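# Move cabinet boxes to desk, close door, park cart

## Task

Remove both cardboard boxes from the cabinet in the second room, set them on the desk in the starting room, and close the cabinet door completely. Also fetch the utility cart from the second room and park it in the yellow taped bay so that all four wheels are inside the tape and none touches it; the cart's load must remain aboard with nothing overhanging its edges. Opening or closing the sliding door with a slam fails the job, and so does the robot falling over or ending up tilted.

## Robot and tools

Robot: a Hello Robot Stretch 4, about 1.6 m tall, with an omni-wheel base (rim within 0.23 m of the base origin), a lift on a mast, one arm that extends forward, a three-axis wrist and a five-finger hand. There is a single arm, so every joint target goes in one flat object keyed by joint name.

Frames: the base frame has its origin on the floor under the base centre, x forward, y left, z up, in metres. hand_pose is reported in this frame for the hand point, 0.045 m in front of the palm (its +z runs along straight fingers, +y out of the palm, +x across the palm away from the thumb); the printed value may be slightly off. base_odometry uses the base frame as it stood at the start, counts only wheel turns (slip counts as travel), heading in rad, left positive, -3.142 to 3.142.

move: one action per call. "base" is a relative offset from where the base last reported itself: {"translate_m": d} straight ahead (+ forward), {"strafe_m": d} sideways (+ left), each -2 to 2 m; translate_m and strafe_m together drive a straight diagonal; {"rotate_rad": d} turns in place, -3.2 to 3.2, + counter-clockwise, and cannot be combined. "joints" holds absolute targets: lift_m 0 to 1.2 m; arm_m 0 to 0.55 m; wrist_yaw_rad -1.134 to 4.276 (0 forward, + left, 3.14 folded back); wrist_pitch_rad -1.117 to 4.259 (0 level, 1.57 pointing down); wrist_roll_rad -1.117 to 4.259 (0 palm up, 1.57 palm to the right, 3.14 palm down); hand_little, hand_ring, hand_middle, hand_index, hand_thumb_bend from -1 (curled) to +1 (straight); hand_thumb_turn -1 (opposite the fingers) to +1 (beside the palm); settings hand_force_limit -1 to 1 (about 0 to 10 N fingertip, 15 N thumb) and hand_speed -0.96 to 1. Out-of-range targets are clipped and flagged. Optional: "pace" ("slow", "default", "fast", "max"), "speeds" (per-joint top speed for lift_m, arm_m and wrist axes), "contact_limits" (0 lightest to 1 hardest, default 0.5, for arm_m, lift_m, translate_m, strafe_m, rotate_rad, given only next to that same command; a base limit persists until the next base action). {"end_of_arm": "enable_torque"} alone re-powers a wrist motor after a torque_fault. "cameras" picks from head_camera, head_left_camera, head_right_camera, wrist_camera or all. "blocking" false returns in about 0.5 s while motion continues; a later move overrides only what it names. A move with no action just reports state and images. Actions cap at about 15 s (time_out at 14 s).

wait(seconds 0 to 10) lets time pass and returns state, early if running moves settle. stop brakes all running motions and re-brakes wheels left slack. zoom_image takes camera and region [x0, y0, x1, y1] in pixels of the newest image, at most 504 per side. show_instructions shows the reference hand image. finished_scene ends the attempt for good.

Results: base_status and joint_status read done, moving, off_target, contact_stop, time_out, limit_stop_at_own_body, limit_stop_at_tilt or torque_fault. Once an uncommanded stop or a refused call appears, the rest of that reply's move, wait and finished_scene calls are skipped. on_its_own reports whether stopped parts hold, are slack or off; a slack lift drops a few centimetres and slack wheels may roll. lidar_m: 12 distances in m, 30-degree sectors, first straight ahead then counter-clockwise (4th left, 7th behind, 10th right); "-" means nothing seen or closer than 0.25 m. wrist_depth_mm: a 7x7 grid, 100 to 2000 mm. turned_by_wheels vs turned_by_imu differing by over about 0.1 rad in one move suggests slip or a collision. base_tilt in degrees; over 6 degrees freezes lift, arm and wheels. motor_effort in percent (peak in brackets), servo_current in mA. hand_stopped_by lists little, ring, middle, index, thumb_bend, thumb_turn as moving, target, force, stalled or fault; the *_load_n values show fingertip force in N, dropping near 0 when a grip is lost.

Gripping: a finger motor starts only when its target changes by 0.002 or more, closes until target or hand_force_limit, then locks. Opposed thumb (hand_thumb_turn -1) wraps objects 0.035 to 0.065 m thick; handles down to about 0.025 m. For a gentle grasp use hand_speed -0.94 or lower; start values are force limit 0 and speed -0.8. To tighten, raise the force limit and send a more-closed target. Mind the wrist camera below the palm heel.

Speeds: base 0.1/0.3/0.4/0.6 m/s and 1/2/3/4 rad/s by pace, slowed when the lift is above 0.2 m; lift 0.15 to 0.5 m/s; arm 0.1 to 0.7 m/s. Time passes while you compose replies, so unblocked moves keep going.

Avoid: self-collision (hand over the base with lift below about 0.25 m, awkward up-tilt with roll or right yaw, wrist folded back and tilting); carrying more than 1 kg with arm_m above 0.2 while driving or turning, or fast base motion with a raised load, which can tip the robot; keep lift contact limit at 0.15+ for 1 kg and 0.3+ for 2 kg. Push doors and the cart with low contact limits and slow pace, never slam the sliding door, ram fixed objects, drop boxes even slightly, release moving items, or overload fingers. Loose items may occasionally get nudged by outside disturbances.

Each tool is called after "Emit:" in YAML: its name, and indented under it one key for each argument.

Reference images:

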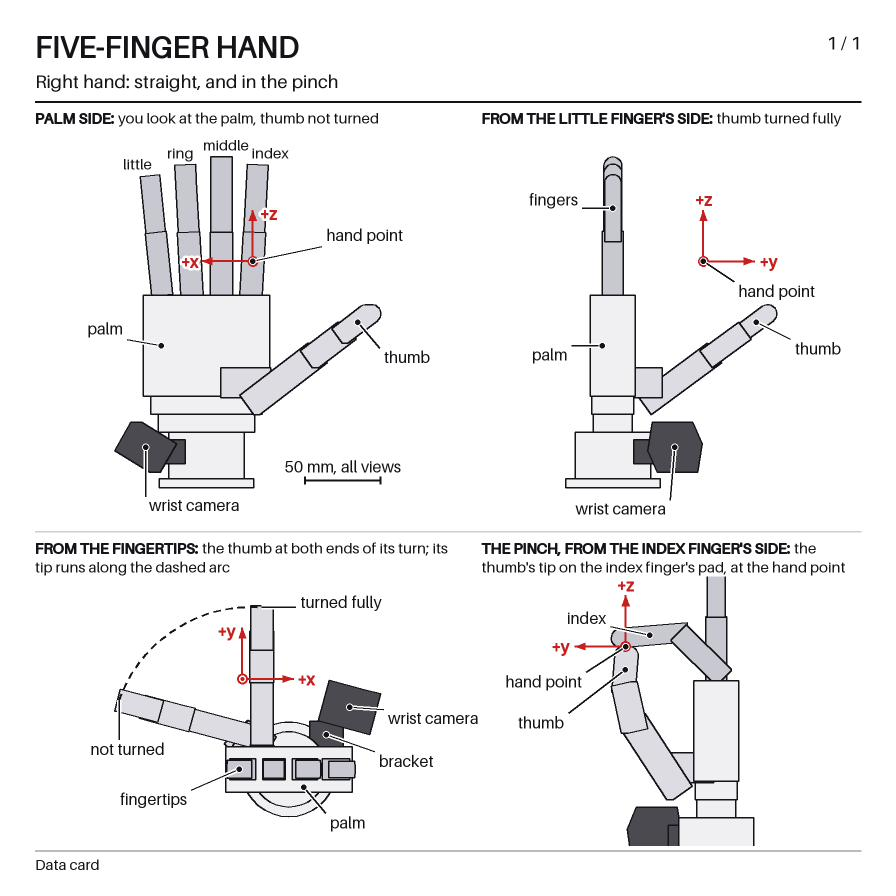

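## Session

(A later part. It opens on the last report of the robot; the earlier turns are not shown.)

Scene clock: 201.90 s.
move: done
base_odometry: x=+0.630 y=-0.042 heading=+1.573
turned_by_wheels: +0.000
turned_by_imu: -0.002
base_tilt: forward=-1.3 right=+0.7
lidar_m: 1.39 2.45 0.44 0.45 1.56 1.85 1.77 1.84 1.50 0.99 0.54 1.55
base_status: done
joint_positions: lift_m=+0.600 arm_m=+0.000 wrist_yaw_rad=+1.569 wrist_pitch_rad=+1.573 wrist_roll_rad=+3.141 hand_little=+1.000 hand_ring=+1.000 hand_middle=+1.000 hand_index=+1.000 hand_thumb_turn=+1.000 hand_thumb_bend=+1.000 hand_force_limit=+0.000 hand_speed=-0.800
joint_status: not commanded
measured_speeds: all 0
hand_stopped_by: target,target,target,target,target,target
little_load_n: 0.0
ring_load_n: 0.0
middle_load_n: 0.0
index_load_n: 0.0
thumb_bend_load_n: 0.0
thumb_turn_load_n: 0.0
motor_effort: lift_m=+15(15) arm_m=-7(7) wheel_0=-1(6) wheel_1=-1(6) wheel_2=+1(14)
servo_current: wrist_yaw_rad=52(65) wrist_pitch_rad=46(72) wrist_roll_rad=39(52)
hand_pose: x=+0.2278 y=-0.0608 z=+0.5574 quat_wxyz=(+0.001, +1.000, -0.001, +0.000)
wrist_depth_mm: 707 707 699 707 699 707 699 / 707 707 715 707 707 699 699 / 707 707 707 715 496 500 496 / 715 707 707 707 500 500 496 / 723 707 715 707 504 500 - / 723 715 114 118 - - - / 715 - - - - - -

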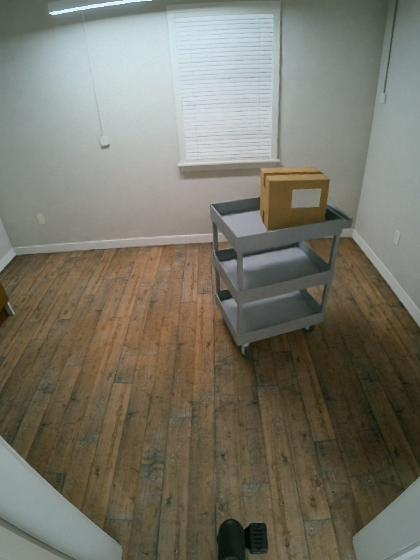

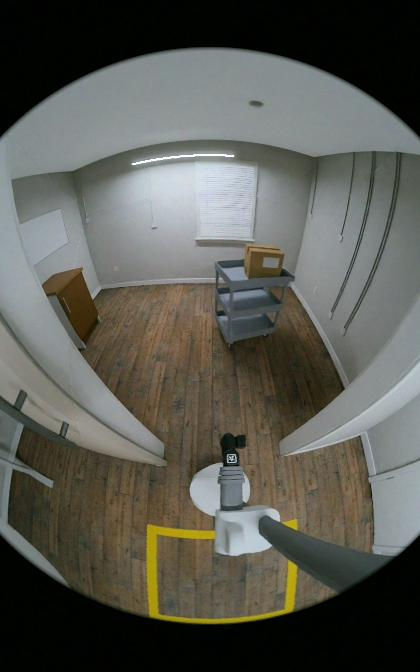

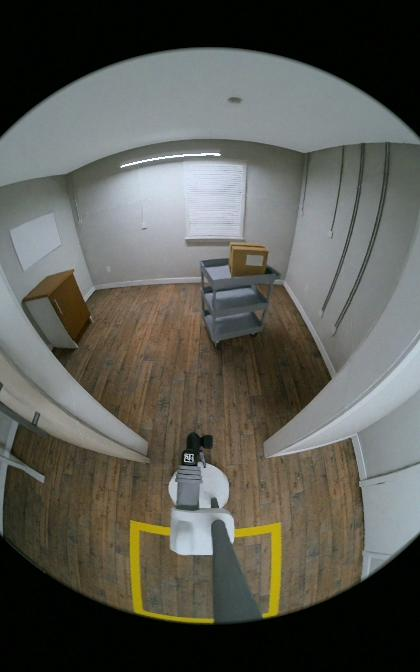

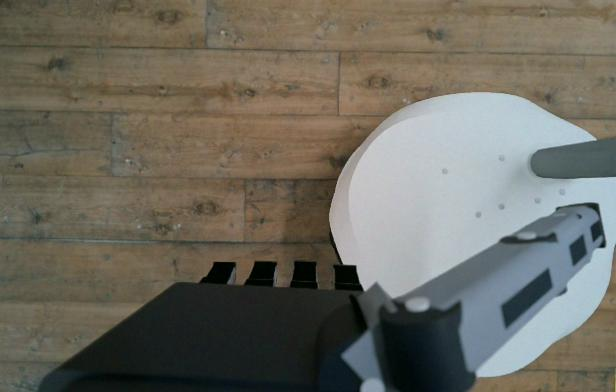

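Emit:
move:
  joints: {"wrist_yaw_rad": 0, "wrist_pitch_rad": 0, "wrist_roll_rad": 0, "lift_m": 0.4, "arm_m": 0.0}
  cameras: ["head_camera", "head_left_camera", "head_right_camera"]

Emit:
zoom_image:
  camera: "head_camera"
  region: [180, 380, 340, 540]

Emit:
zoom_image:
  camera: "head_left_camera"
  region: [180, 360, 300, 480]

Emit:
zoom_image:
  camera: "head_right_camera"
  region: [150, 360, 270, 480]

Emit:
move:
  joints: {"lift_m": 0.4, "arm_m": 0.5}
  cameras: ["head_camera", "head_left_camera", "head_right_camera"]

Emit:
zoom_image:
  camera: "head_camera"
  region: [180, 260, 340, 420]

Emit:
zoom_image:
  camera: "head_left_camera"
  region: [180, 300, 300, 420]

Emit:
zoom_image:
  camera: "head_right_camera"
  region: [150, 300, 270, 420]

Emit:
move:
  joints: {"lift_m": 0.9, "arm_m": 0.5}
  cameras: ["head_camera", "head_left_camera", "head_right_camera"]

Emit:
zoom_image:
  camera: "head_camera"
  region: [180, 200, 340, 360]

Emit:
zoom_image:
  camera: "head_left_camera"
  region: [180, 230, 300, 350]

Emit:
zoom_image:
  camera: "head_right_camera"
  region: [150, 230, 270, 350]

Scene clock: 208.40 s.
move: done
base_odometry: x=+0.630 y=-0.042 heading=+1.573
turned_by_wheels: +0.000
turned_by_imu: +0.000
base_tilt: forward=-1.3 right=+0.7
lidar_m: 1.40 2.43 0.42 0.47 1.55 1.86 1.77 1.85 1.50 0.98 0.56 1.56
base_status: not commanded
joint_positions: lift_m=+0.400 arm_m=+0.000 wrist_yaw_rad=+0.002 wrist_pitch_rad=+0.012 wrist_roll_rad=+0.003 hand_little=+1.000 hand_ring=+1.000 hand_middle=+1.000 hand_index=+1.000 hand_thumb_turn=+1.000 hand_thumb_bend=+1.000 hand_force_limit=+0.000 hand_speed=-0.800
joint_status: all done
measured_speeds: all 0
hand_stopped_by: target,target,target,target,target,target
little_load_n: 0.0
ring_load_n: 0.0
middle_load_n: 0.0
index_load_n: 0.0
thumb_bend_load_n: 0.0
thumb_turn_load_n: 0.0
motor_effort: lift_m=+15(18) arm_m=-7(10) wheel_0=-1(2) wheel_1=-1(1) wheel_2=+1(1)
servo_current: wrist_yaw_rad=52(130) wrist_pitch_rad=65(202) wrist_roll_rad=39(137)
hand_pose: x=+0.3936 y=-0.1179 z=+0.6362 quat_wxyz=(+0.496, +0.503, +0.503, +0.499)
wrist_depth_mm: - - - - - - - / - - - - 1336 - - / - - - - - - - / - - - - - - - / - - - - - - - / 1537 1618 114 118 - - - / 1182 - - - - - -

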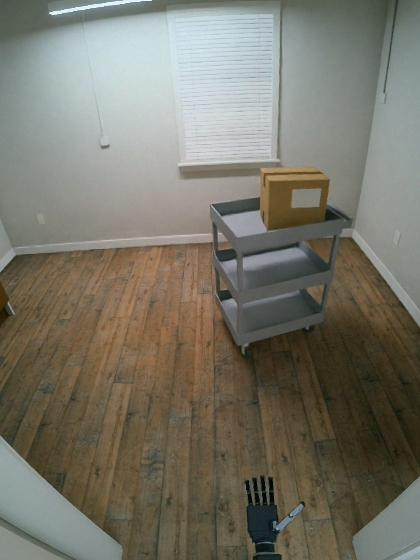

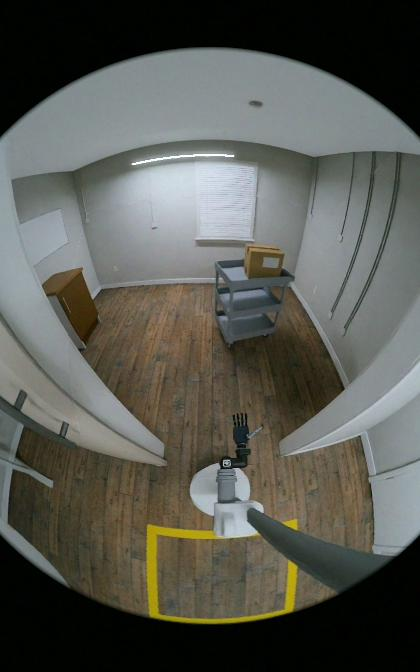

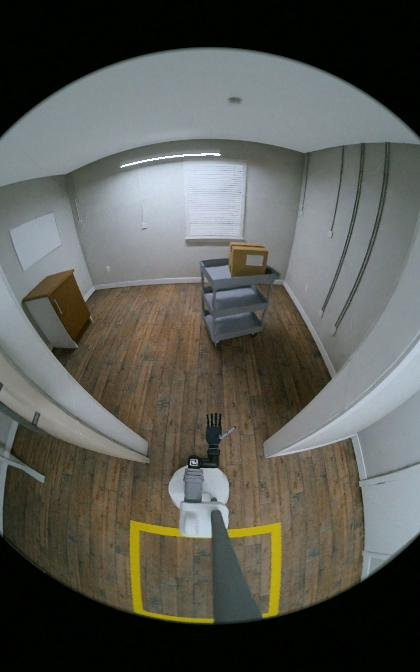

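Scaled by 3.150 from the camera's image (finer frame: 1200x1600).

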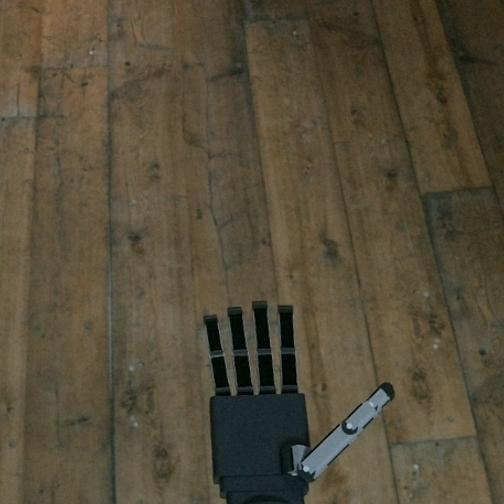

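Scaled by 4.200 from the camera's image (finer frame: 600x960).

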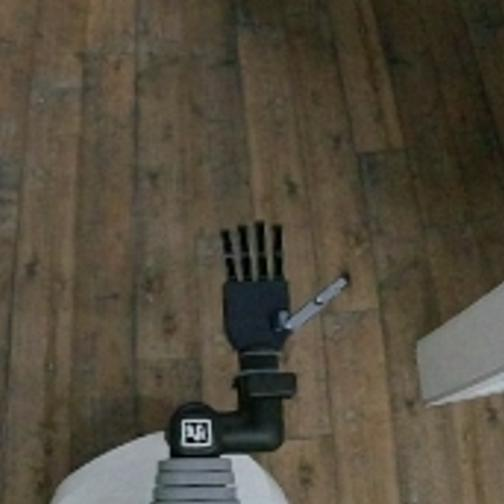

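Scaled by 4.200 from the camera's image (finer frame: 600x960).

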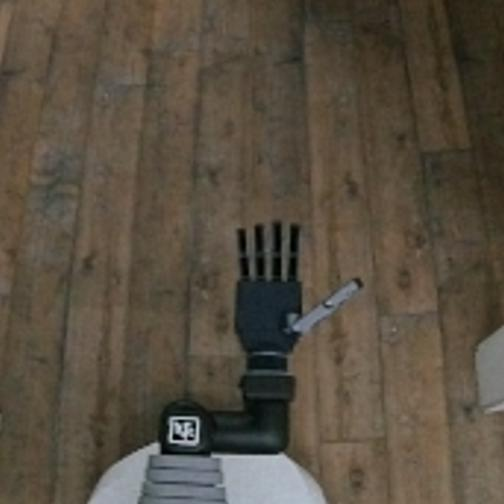

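Scene clock: 210.93 s.
move: done
base_odometry: x=+0.630 y=-0.042 heading=+1.573
turned_by_wheels: +0.000
turned_by_imu: +0.000
base_tilt: forward=-1.2 right=+0.8
lidar_m: 1.42 2.47 0.44 0.47 1.55 1.85 1.76 1.85 1.50 0.98 0.55 1.55
base_status: not commanded
joint_positions: lift_m=+0.400 arm_m=+0.500 wrist_yaw_rad=+0.002 wrist_pitch_rad=+0.011 wrist_roll_rad=+0.003 hand_little=+1.000 hand_ring=+1.000 hand_middle=+1.000 hand_index=+1.000 hand_thumb_turn=+1.000 hand_thumb_bend=+1.000 hand_force_limit=+0.000 hand_speed=-0.800
joint_status: all done
measured_speeds: all 0
hand_stopped_by: target,target,target,target,target,target
little_load_n: 0.0
ring_load_n: 0.0
middle_load_n: 0.0
index_load_n: 0.0
thumb_bend_load_n: 0.0
thumb_turn_load_n: 0.0
motor_effort: lift_m=+14(18) arm_m=+7(10) wheel_0=-1(2) wheel_1=-1(1) wheel_2=+1(1)
servo_current: wrist_yaw_rad=52(59) wrist_pitch_rad=72(98) wrist_roll_rad=39(59)
hand_pose: x=+0.8929 y=-0.1180 z=+0.6363 quat_wxyz=(+0.496, +0.503, +0.502, +0.499)
wrist_depth_mm: - - - - 831 831 - / - - - 750 - - - / - - - - - - - / - - - - - - 842 / - - - 991 - - - / 1576 1661 114 118 - - - / 1182 - - - - - -

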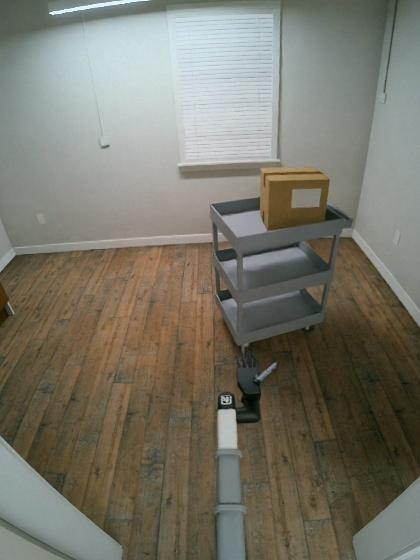

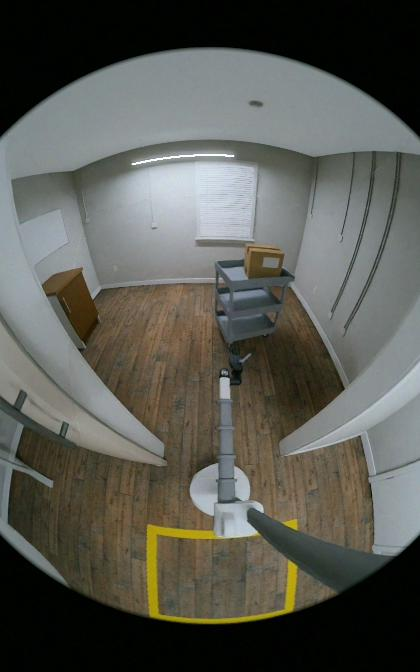

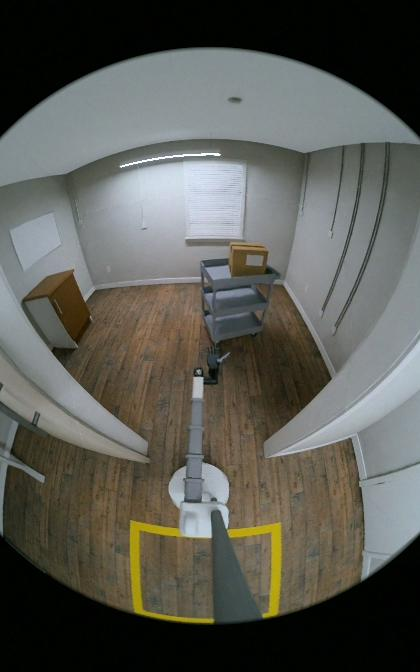

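Scaled by 3.150 from the camera's image (finer frame: 1200x1600).

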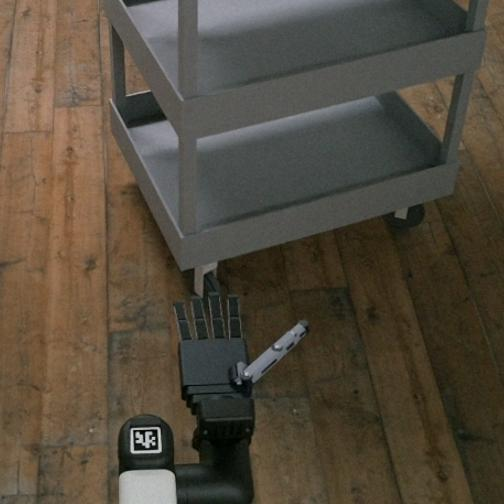

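Scaled by 4.200 from the camera's image (finer frame: 600x960).

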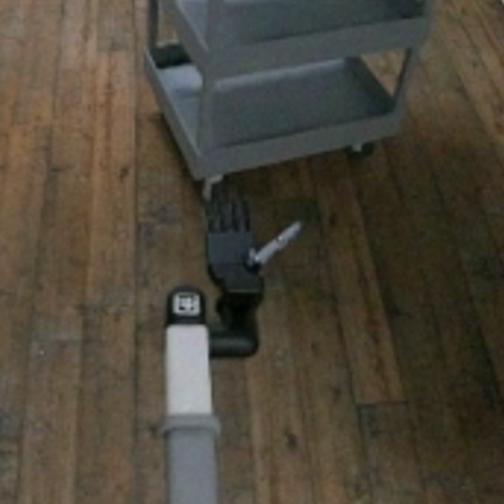

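Scaled by 4.200 from the camera's image (finer frame: 600x960).

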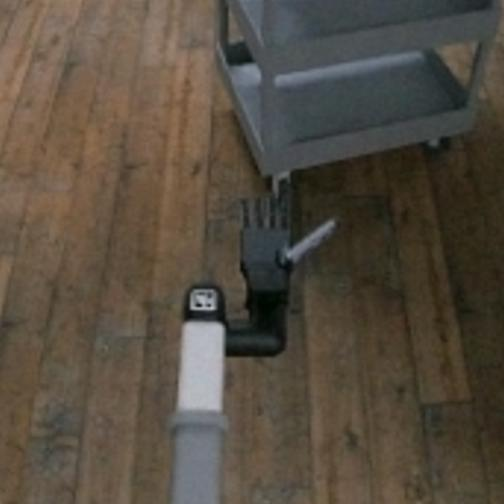

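Scene clock: 213.87 s.
move: done
base_odometry: x=+0.630 y=-0.042 heading=+1.573
turned_by_wheels: +0.000
turned_by_imu: +0.000
base_tilt: forward=-1.3 right=+0.6
lidar_m: 1.41 2.44 0.43 0.48 1.54 1.85 1.76 1.84 1.49 0.98 0.56 1.56
base_status: not commanded
joint_positions: lift_m=+0.900 arm_m=+0.500 wrist_yaw_rad=+0.002 wrist_pitch_rad=+0.011 wrist_roll_rad=+0.003 hand_little=+1.000 hand_ring=+1.000 hand_middle=+1.000 hand_index=+1.000 hand_thumb_turn=+1.000 hand_thumb_bend=+1.000 hand_force_limit=+0.000 hand_speed=-0.800
joint_status: all done
measured_speeds: all 0
hand_stopped_by: target,target,target,target,target,target
little_load_n: 0.5
ring_load_n: 0.0
middle_load_n: -0.5
index_load_n: 0.0
thumb_bend_load_n: 0.0
thumb_turn_load_n: 0.0
motor_effort: lift_m=+26(32) arm_m=+7(10) wheel_0=-1(2) wheel_1=-1(1) wheel_2=+1(1)
servo_current: wrist_yaw_rad=52(59) wrist_pitch_rad=72(91) wrist_roll_rad=33(59)
hand_pose: x=+0.8929 y=-0.1180 z=+1.1354 quat_wxyz=(+0.496, +0.503, +0.502, +0.499)
wrist_depth_mm: - - - - - - - / - - - - - - - / - - - - - - - / - - - - - - - / - - - - 854 866 - / - - 114 118 - - - / - - - - - - -

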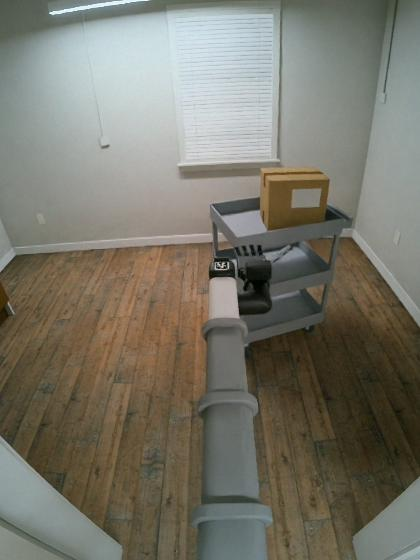

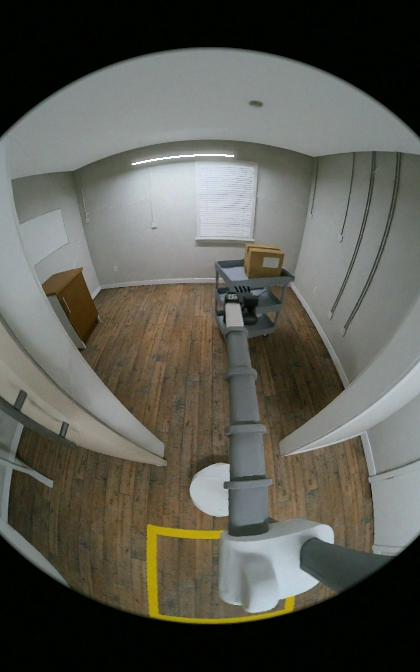

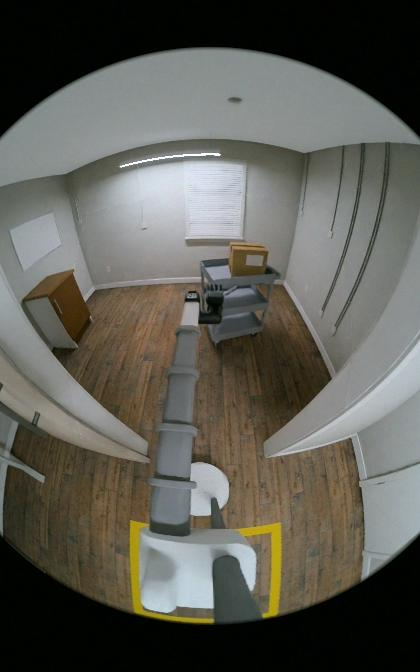

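Scaled by 3.150 from the camera's image (finer frame: 1200x1600).

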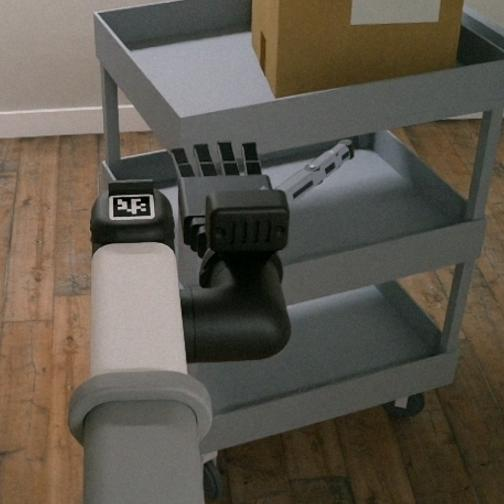

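Scaled by 4.200 from the camera's image (finer frame: 600x960).

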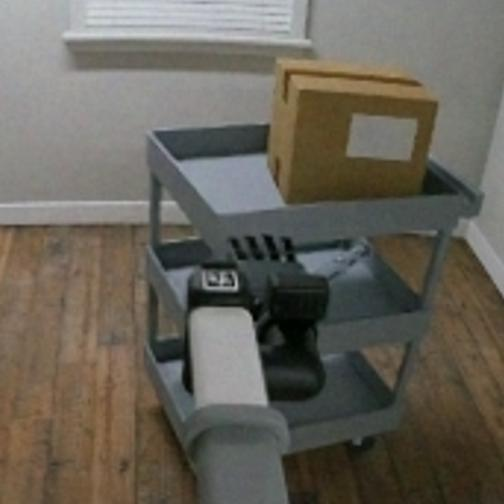

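Scaled by 4.200 from the camera's image (finer frame: 600x960).

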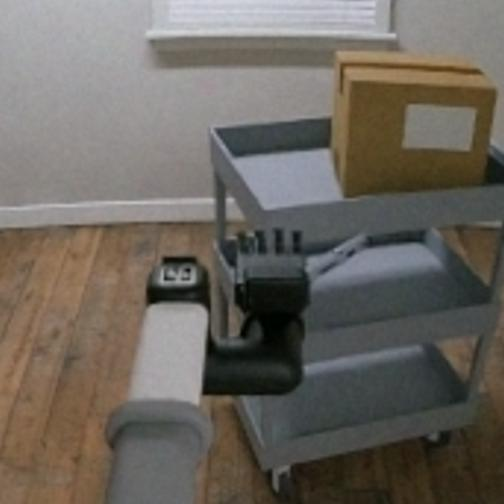

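Emit:
move:
  joints: {"arm_m": 0.0, "lift_m": 0.6}

Emit:
move:
  base: {"translate_m": 0.8}

Emit:
move:
  base: {"rotate_rad": 1.571}

Emit:
move:
  base: {"translate_m": 0.6, "strafe_m": -0.6}
  cameras: ["all"]

Emit:
zoom_image:
  camera: "head_camera"
  region: [0, 150, 400, 550]

Scene clock: 225.93 s.
move: done
base_odometry: x=+0.630 y=-0.042 heading=+1.573
turned_by_wheels: +0.000
turned_by_imu: +0.001
base_tilt: forward=-1.3 right=+0.8
lidar_m: 1.40 2.45 0.42 0.47 1.54 1.86 1.77 1.84 1.49 0.98 0.54 1.57
base_status: not commanded
joint_positions: lift_m=+0.600 arm_m=+0.000 wrist_yaw_rad=+0.002 wrist_pitch_rad=+0.011 wrist_roll_rad=+0.003 hand_little=+1.000 hand_ring=+1.000 hand_middle=+1.000 hand_index=+1.000 hand_thumb_turn=+1.000 hand_thumb_bend=+1.000 hand_force_limit=+0.000 hand_speed=-0.800
joint_status: all done
measured_speeds: all 0
hand_stopped_by: target,target,target,target,target,target
little_load_n: 0.0
ring_load_n: 0.0
middle_load_n: 0.0
index_load_n: 0.0
thumb_bend_load_n: 0.0
thumb_turn_load_n: 0.0
motor_effort: lift_m=+15(24) arm_m=-7(11) wheel_0=-1(2) wheel_1=-1(1) wheel_2=+1(1)
servo_current: wrist_yaw_rad=46(65) wrist_pitch_rad=65(85) wrist_roll_rad=33(59)
hand_pose: x=+0.3936 y=-0.1180 z=+0.8364 quat_wxyz=(+0.496, +0.503, +0.502, +0.499)
wrist_depth_mm: - - - - - - - / - - - - - - - / - - - - 1366 - - / - - - - - - - / - - - - - - - / - - 114 118 - - - / 1537 - - - - - -
pictures: none

Scene clock: 230.10 s.
move: done
base_odometry: x=+0.628 y=+0.758 heading=+1.573
turned_by_wheels: +0.000
turned_by_imu: -0.004
base_tilt: forward=-1.4 right=+0.6
lidar_m: 0.60 2.24 1.77 1.82 0.61 0.63 2.56 0.74 0.66 1.42 1.49 0.65
base_status: done
joint_positions: lift_m=+0.600 arm_m=+0.000 wrist_yaw_rad=+0.002 wrist_pitch_rad=+0.011 wrist_roll_rad=+0.003 hand_little=+1.000 hand_ring=+1.000 hand_middle=+1.000 hand_index=+1.000 hand_thumb_turn=+1.000 hand_thumb_bend=+1.000 hand_force_limit=+0.000 hand_speed=-0.800
joint_status: not commanded
measured_speeds: all 0
hand_stopped_by: target,target,target,target,target,target
little_load_n: 0.0
ring_load_n: 0.0
middle_load_n: 0.0
index_load_n: 0.0
thumb_bend_load_n: 0.0
thumb_turn_load_n: 0.0
motor_effort: lift_m=+15(15) arm_m=-7(7) wheel_0=+0(6) wheel_1=-1(5) wheel_2=+2(11)
servo_current: wrist_yaw_rad=46(59) wrist_pitch_rad=59(98) wrist_roll_rad=33(65)
hand_pose: x=+0.3936 y=-0.1180 z=+0.8364 quat_wxyz=(+0.496, +0.503, +0.502, +0.499)
wrist_depth_mm: - - 1863 1808 1756 544 554 / - - 1863 1863 647 549 554 / - - 1921 1863 554 554 554 / - - - 384 407 427 - / - - - - - - - / 1808 - 114 118 - - - / 1537 - - - - - -
pictures: none

Scene clock: 232.17 s.
move: done
base_odometry: x=+0.628 y=+0.758 heading=-3.140
turned_by_wheels: +1.571
turned_by_imu: +1.548
base_tilt: forward=-1.3 right=+0.8
lidar_m: 1.85 0.61 0.63 2.56 0.72 0.65 1.43 1.50 0.66 0.61 2.24 1.78
base_status: done
joint_positions: lift_m=+0.600 arm_m=+0.000 wrist_yaw_rad=+0.002 wrist_pitch_rad=+0.011 wrist_roll_rad=+0.003 hand_little=+1.000 hand_ring=+1.000 hand_middle=+1.000 hand_index=+1.000 hand_thumb_turn=+1.000 hand_thumb_bend=+1.000 hand_force_limit=+0.000 hand_speed=-0.800
joint_status: not commanded
measured_speeds: all 0
hand_stopped_by: target,target,target,target,target,target
little_load_n: 0.0
ring_load_n: 0.0
middle_load_n: 0.0
index_load_n: 0.0
thumb_bend_load_n: 0.0
thumb_turn_load_n: 0.0
motor_effort: lift_m=+15(15) arm_m=-7(7) wheel_0=+1(8) wheel_1=-2(7) wheel_2=+0(12)
servo_current: wrist_yaw_rad=46(59) wrist_pitch_rad=39(91) wrist_roll_rad=39(52)
hand_pose: x=+0.3935 y=-0.1181 z=+0.8364 quat_wxyz=(+0.496, +0.503, +0.502, +0.499)
wrist_depth_mm: - - - - - - - / - - - - - - - / - - - - - - - / - - - - - 1464 - / - - - - - 1464 - / - - 114 118 - - - / - - - - - - 1661
pictures: none

Scene clock: 236.43 s.
move: done
base_odometry: x=+0.027 y=+1.356 heading=-3.140
turned_by_wheels: +0.000
turned_by_imu: -0.003
base_tilt: forward=-1.4 right=+0.8
lidar_m: 1.08 1.51 1.09 1.03 1.58 1.49 0.62 0.62 1.60 1.56 1.60 1.15
base_status: done
joint_positions: lift_m=+0.600 arm_m=+0.000 wrist_yaw_rad=+0.002 wrist_pitch_rad=+0.011 wrist_roll_rad=+0.003 hand_little=+1.000 hand_ring=+1.000 hand_middle=+1.000 hand_index=+1.000 hand_thumb_turn=+1.000 hand_thumb_bend=+1.000 hand_force_limit=+0.000 hand_speed=-0.800
joint_status: not commanded
measured_speeds: all 0
hand_stopped_by: target,target,target,target,target,target
little_load_n: 0.0
ring_load_n: 0.0
middle_load_n: 0.0
index_load_n: 0.0
thumb_bend_load_n: 0.0
thumb_turn_load_n: 0.0
motor_effort: lift_m=+15(16) arm_m=-7(7) wheel_0=-2(9) wheel_1=+0(6) wheel_2=-1(11)
servo_current: wrist_yaw_rad=46(65) wrist_pitch_rad=59(98) wrist_roll_rad=46(65)
hand_pose: x=+0.3935 y=-0.1181 z=+0.8364 quat_wxyz=(+0.496, +0.503, +0.502, +0.499)
wrist_depth_mm: 1397 - - - - - - / 1397 - - - - - - / 1430 - - 891 878 - - / 1430 - - 904 904 904 - / 1430 - - 904 891 904 - / 1430 - 114 118 - - - / 1430 - - - - - -
pictures: head_camera, head_left_camera, head_right_camera, wrist_camera

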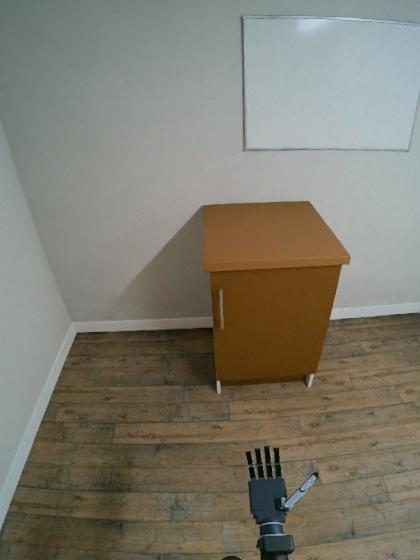

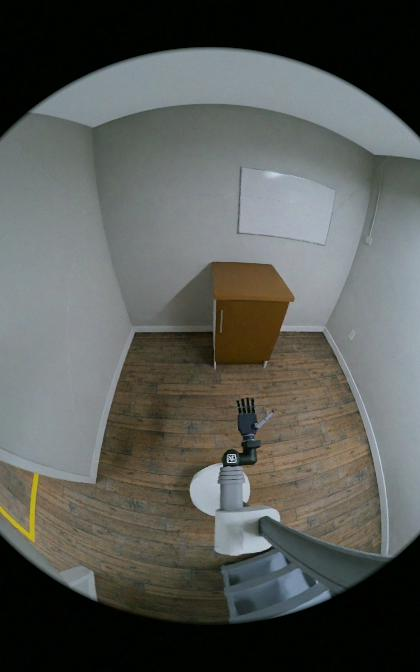

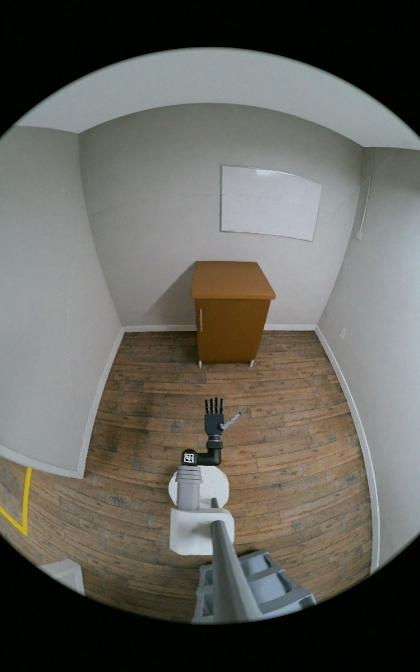

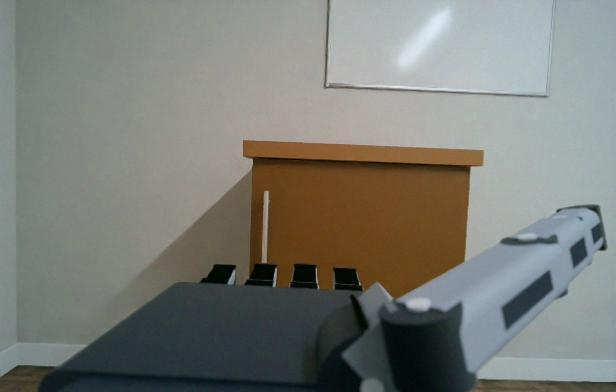

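Scaled by 1.260 from the camera's image (finer frame: 1200x1600).

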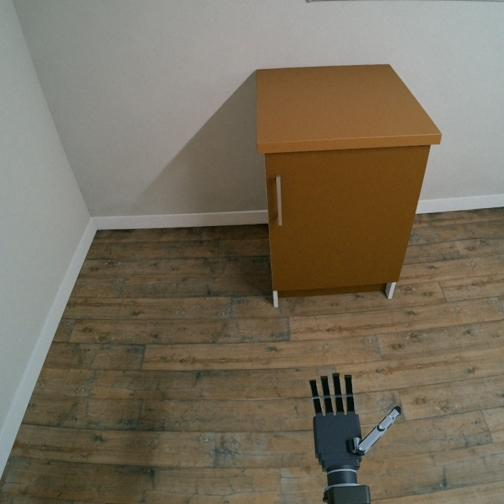

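Emit:
move:
  base: {"rotate_rad": 0.03}
  joints: {"wrist_roll_rad": 1.571, "lift_m": 0.515}

Emit:
move:
  base: {"translate_m": 0.4, "strafe_m": 0.2}
  cameras: ["all"]

Emit:
zoom_image:
  camera: "head_camera"
  region: [180, 260, 400, 480]

Emit:
zoom_image:
  camera: "wrist_camera"
  region: [100, 0, 500, 300]

Scene clock: 239.43 s.
move: done
base_odometry: x=+0.027 y=+1.356 heading=-3.110
turned_by_wheels: +0.030
turned_by_imu: +0.031
base_tilt: forward=-1.4 right=+0.8
lidar_m: 1.08 1.48 1.07 1.03 1.51 1.49 0.62 0.62 1.59 1.54 1.62 1.13
base_status: done
joint_positions: lift_m=+0.515 arm_m=+0.000 wrist_yaw_rad=+0.001 wrist_pitch_rad=+0.011 wrist_roll_rad=+1.568 hand_little=+1.000 hand_ring=+1.000 hand_middle=+1.000 hand_index=+1.000 hand_thumb_turn=+1.000 hand_thumb_bend=+1.000 hand_force_limit=+0.000 hand_speed=-0.800
joint_status: all done
measured_speeds: all 0
hand_stopped_by: target,target,target,target,target,target
little_load_n: 0.0
ring_load_n: 0.0
middle_load_n: 0.0
index_load_n: 0.0
thumb_bend_load_n: 0.0
thumb_turn_load_n: 0.0
motor_effort: lift_m=+15(16) arm_m=-7(7) wheel_0=+1(5) wheel_1=+0(5) wheel_2=+1(6)
servo_current: wrist_yaw_rad=52(59) wrist_pitch_rad=78(91) wrist_roll_rad=46(117)
hand_pose: x=+0.3926 y=-0.1474 z=+0.6607 quat_wxyz=(+0.000, +0.711, +0.001, +0.703)
wrist_depth_mm: - - 891 878 878 1205 946 / - - 878 891 891 904 931 / - - 878 891 904 904 931 / - - 878 891 891 904 946 / - - 866 891 904 904 - / - - 114 118 - - - / - - - - - - -
pictures: none

Scene clock: 242.30 s.
move: done
base_odometry: x=-0.366 y=+1.144 heading=-3.110
turned_by_wheels: +0.000
turned_by_imu: -0.002
base_tilt: forward=-1.4 right=+0.6
lidar_m: 0.73 1.19 0.87 0.82 0.87 1.68 1.07 1.06 1.86 1.75 1.02 0.72
base_status: done
joint_positions: lift_m=+0.515 arm_m=+0.000 wrist_yaw_rad=+0.001 wrist_pitch_rad=+0.011 wrist_roll_rad=+1.568 hand_little=+1.000 hand_ring=+1.000 hand_middle=+1.000 hand_index=+1.000 hand_thumb_turn=+1.000 hand_thumb_bend=+1.000 hand_force_limit=+0.000 hand_speed=-0.800
joint_status: not commanded
measured_speeds: all 0
hand_stopped_by: target,target,target,target,target,target
little_load_n: 0.0
ring_load_n: 0.0
middle_load_n: 0.0
index_load_n: 0.0
thumb_bend_load_n: 0.0
thumb_turn_load_n: 0.0
motor_effort: lift_m=+15(15) arm_m=-7(7) wheel_0=+1(3) wheel_1=-1(8) wheel_2=+0(11)
servo_current: wrist_yaw_rad=59(59) wrist_pitch_rad=65(91) wrist_roll_rad=46(59)
hand_pose: x=+0.3926 y=-0.1474 z=+0.6607 quat_wxyz=(+0.000, +0.711, +0.001, +0.703)
wrist_depth_mm: - 469 492 492 496 500 500 / - 473 492 496 496 500 504 / - 480 496 500 500 504 504 / - - - - - - 960 / - - - - - - - / - - 114 118 - - - / - - - - - - -
pictures: head_camera, head_left_camera, head_right_camera, wrist_camera

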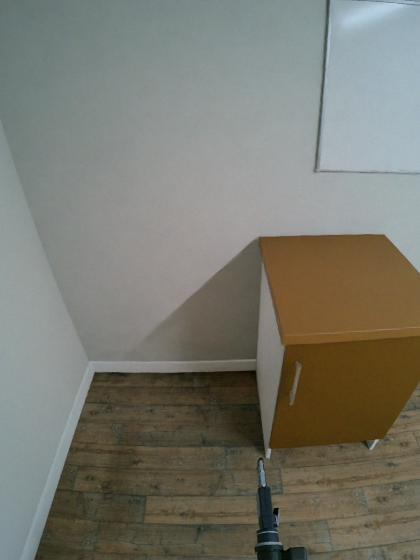

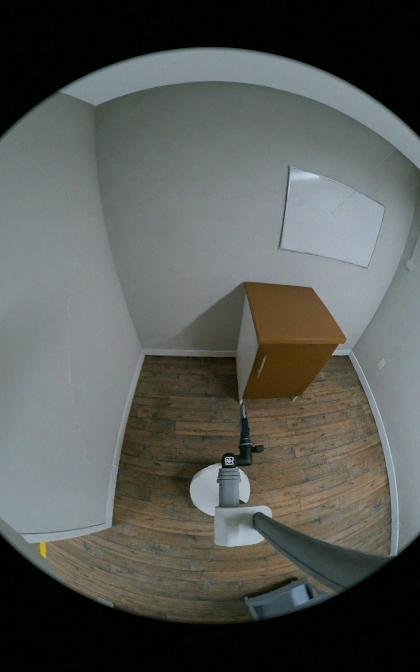

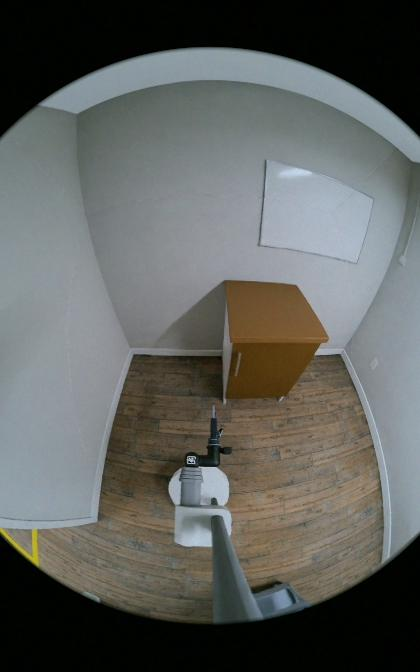

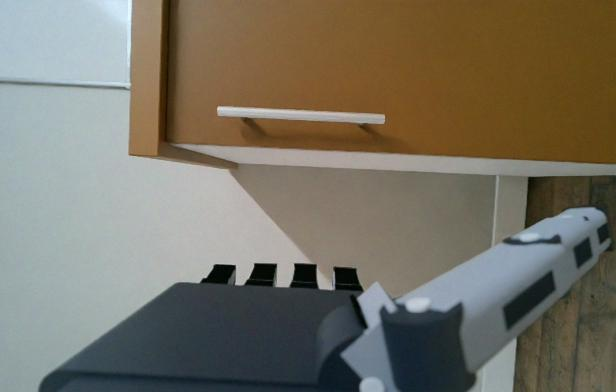

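Scaled by 2.291 from the camera's image (finer frame: 1200x1600).

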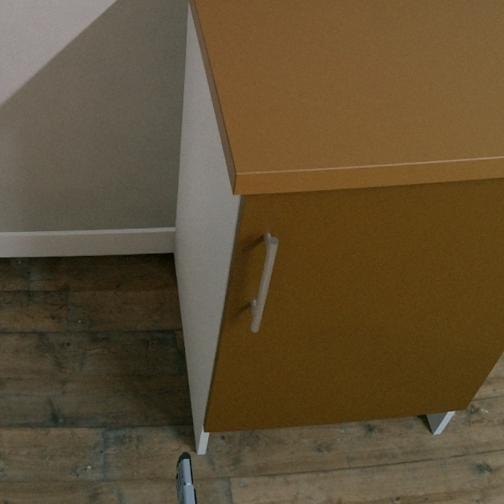

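Scaled by 1.260.

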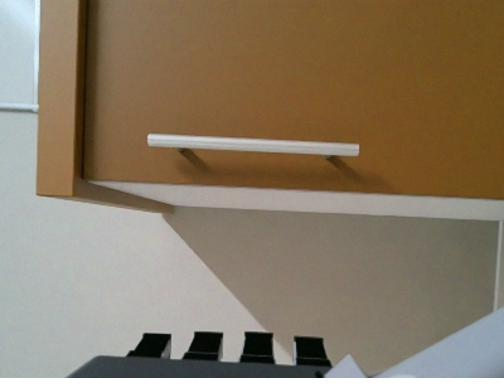

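Emit:
move:
  joints: {"arm_m": 0.1, "hand_little": 0.0, "hand_ring": 0.0, "hand_middle": 0.0, "hand_index": 0.0}

Emit:
move:
  base: {"translate_m": 0.15}
  pace: "slow"
  contact_limits: {"translate_m": 0.1}
  cameras: ["all"]

Emit:
zoom_image:
  camera: "wrist_camera"
  region: [60, 0, 460, 300]

Emit:
zoom_image:
  camera: "head_camera"
  region: [200, 260, 400, 460]

Scene clock: 254.00 s.
move: done
base_odometry: x=-0.366 y=+1.144 heading=-3.110
turned_by_wheels: +0.000
turned_by_imu: +0.001
base_tilt: forward=-1.4 right=+0.7
lidar_m: 0.72 1.20 0.87 0.82 0.87 1.71 1.07 1.07 1.85 1.76 1.03 0.73
base_status: not commanded
joint_positions: lift_m=+0.515 arm_m=+0.100 wrist_yaw_rad=+0.001 wrist_pitch_rad=+0.011 wrist_roll_rad=+1.568 hand_little=+0.000 hand_ring=+0.000 hand_middle=+0.000 hand_index=+0.000 hand_thumb_turn=+1.000 hand_thumb_bend=+1.000 hand_force_limit=+0.000 hand_speed=-0.800
joint_status: all done
measured_speeds: all 0
hand_stopped_by: target,target,target,target,target,target
little_load_n: 0.0
ring_load_n: 0.0
middle_load_n: 0.0
index_load_n: 0.0
thumb_bend_load_n: 0.0
thumb_turn_load_n: 0.0
motor_effort: lift_m=+15(15) arm_m=+7(10) wheel_0=+1(2) wheel_1=-1(2) wheel_2=+0(1)
servo_current: wrist_yaw_rad=59(59) wrist_pitch_rad=65(98) wrist_roll_rad=52(52)
hand_pose: x=+0.4919 y=-0.1474 z=+0.6607 quat_wxyz=(+0.000, +0.711, +0.001, +0.703)
wrist_depth_mm: - 392 394 397 399 402 402 / - 397 399 402 402 404 404 / - 397 397 399 404 404 407 / - - 174 174 - - 891 / - - 164 166 - - - / - - 114 118 - - - / - - - - - - -
pictures: none

Scene clock: 256.77 s.
move: done
base_odometry: x=-0.516 y=+1.139 heading=-3.109
turned_by_wheels: +0.000
turned_by_imu: +0.000
base_tilt: forward=-1.3 right=+0.7
lidar_m: 0.66 1.20 0.87 0.83 0.87 1.83 1.21 1.21 1.85 1.76 0.80 0.58
base_status: done
joint_positions: lift_m=+0.515 arm_m=+0.100 wrist_yaw_rad=+0.001 wrist_pitch_rad=+0.011 wrist_roll_rad=+1.568 hand_little=+0.000 hand_ring=+0.000 hand_middle=+0.000 hand_index=+0.000 hand_thumb_turn=+1.000 hand_thumb_bend=+1.000 hand_force_limit=+0.000 hand_speed=-0.800
joint_status: not commanded
measured_speeds: all 0
hand_stopped_by: target,target,target,target,target,target
little_load_n: 0.0
ring_load_n: 0.0
middle_load_n: 0.0
index_load_n: 0.0
thumb_bend_load_n: 0.0
thumb_turn_load_n: -0.5
motor_effort: lift_m=+15(15) arm_m=+7(7) wheel_0=+2(5) wheel_1=+0(4) wheel_2=+0(9)
servo_current: wrist_yaw_rad=46(59) wrist_pitch_rad=78(91) wrist_roll_rad=39(65)
contact_limits: translate_m 0.1
hand_pose: x=+0.4919 y=-0.1474 z=+0.6607 quat_wxyz=(+0.000, +0.711, +0.001, +0.703)
wrist_depth_mm: 248 249 249 251 252 253 255 / 250 251 253 254 255 255 256 / 290 357 325 296 281 273 262 / - - 174 174 - - - / - - 164 165 - - - / - - 114 118 - - - / - - - - - - -
pictures: head_camera, head_left_camera, head_right_camera, wrist_camera

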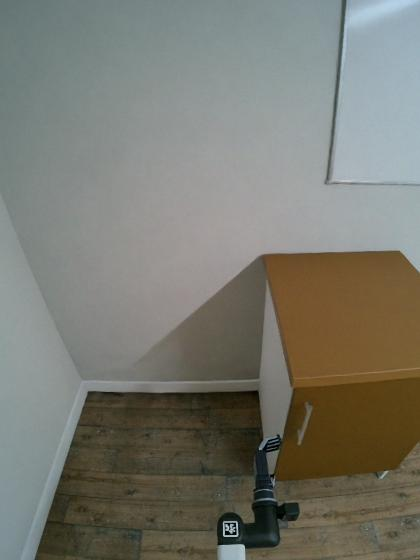

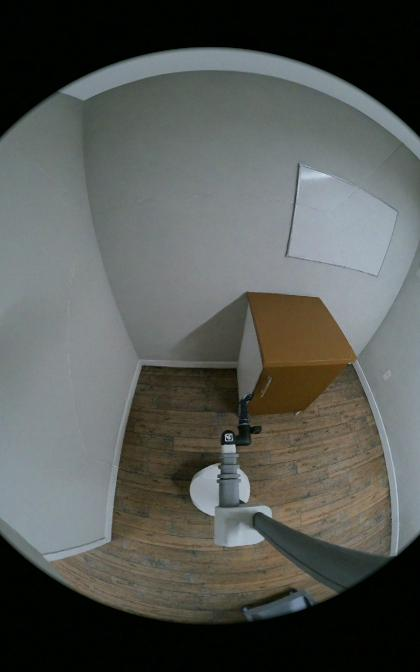

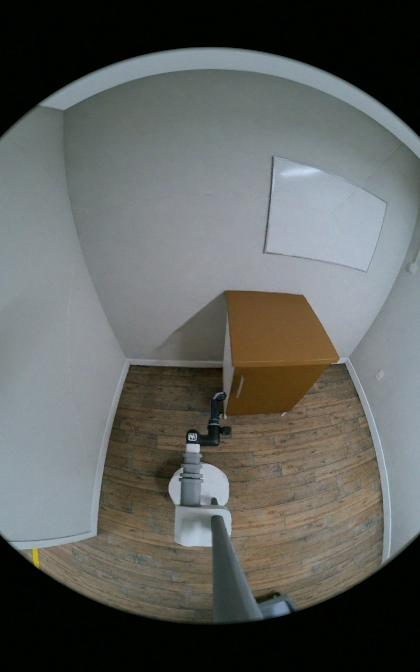

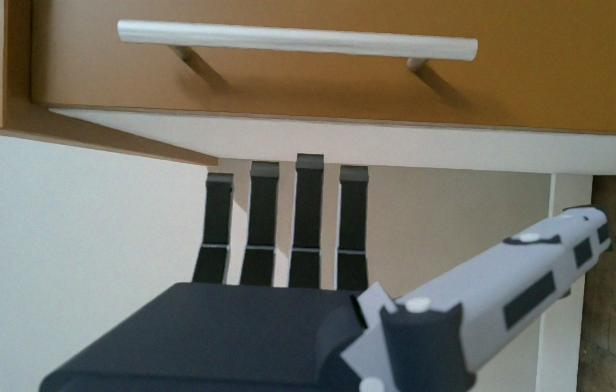

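Scaled by 1.260.

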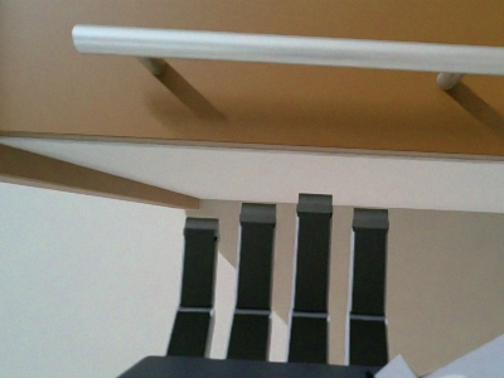

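Scaled by 2.520 from the camera's image (finer frame: 1200x1600).

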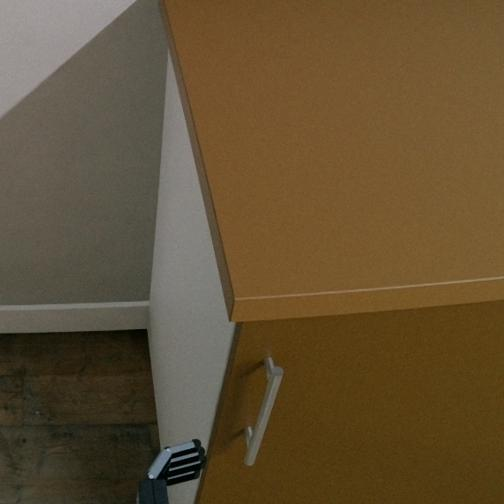

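Emit:
move:
  joints: {"arm_m": 0.163}
  pace: "slow"
  contact_limits: {"arm_m": 0.0}
  cameras: ["wrist_camera"]

Emit:
zoom_image:
  camera: "wrist_camera"
  region: [100, 0, 500, 300]

Scene clock: 260.03 s.
move: done
base_odometry: x=-0.516 y=+1.139 heading=-3.109
turned_by_wheels: +0.000
turned_by_imu: +0.000
base_tilt: forward=-1.3 right=+0.6
lidar_m: 0.66 1.19 0.86 0.83 0.88 1.83 1.21 1.21 1.86 1.76 0.81 0.57
base_status: not commanded
joint_positions: lift_m=+0.515 arm_m=+0.163 wrist_yaw_rad=+0.001 wrist_pitch_rad=+0.011 wrist_roll_rad=+1.568 hand_little=+0.000 hand_ring=+0.000 hand_middle=+0.000 hand_index=+0.000 hand_thumb_turn=+1.000 hand_thumb_bend=+1.000 hand_force_limit=+0.000 hand_speed=-0.800
joint_status: all done
measured_speeds: all 0
hand_stopped_by: target,target,target,target,target,target
little_load_n: 0.0
ring_load_n: 0.0
middle_load_n: 0.0
index_load_n: 0.0
thumb_bend_load_n: 0.0
thumb_turn_load_n: 0.0
motor_effort: lift_m=+15(15) arm_m=+7(11) wheel_0=+3(3) wheel_1=+0(1) wheel_2=+0(1)
servo_current: wrist_yaw_rad=52(59) wrist_pitch_rad=72(91) wrist_roll_rad=46(65)
contact_limits: arm_m 0; translate_m 0.1
hand_pose: x=+0.5548 y=-0.1474 z=+0.6607 quat_wxyz=(+0.000, +0.711, +0.001, +0.703)
wrist_depth_mm: 189 188 190 191 191 192 193 / 191 190 190 191 192 193 195 / 293 357 327 297 287 268 297 / - - 174 174 - - - / - - 164 166 - - - / - - 114 118 - - - / - - - - - - -

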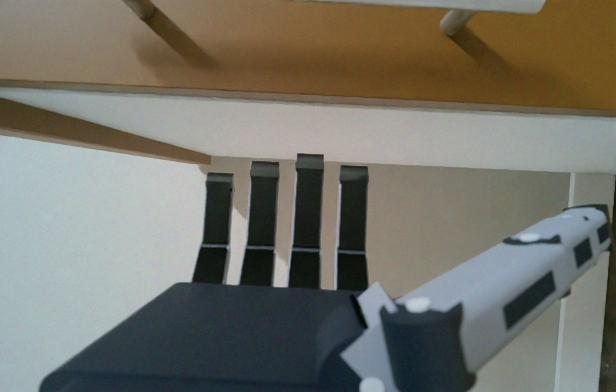

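Scaled by 1.260.

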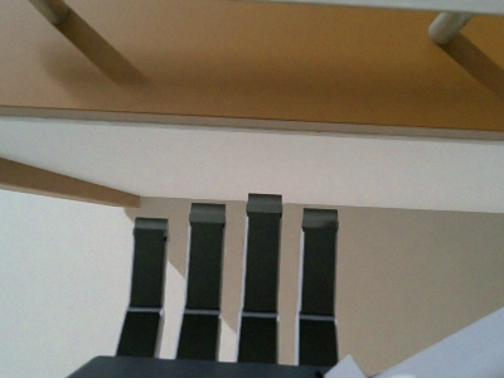

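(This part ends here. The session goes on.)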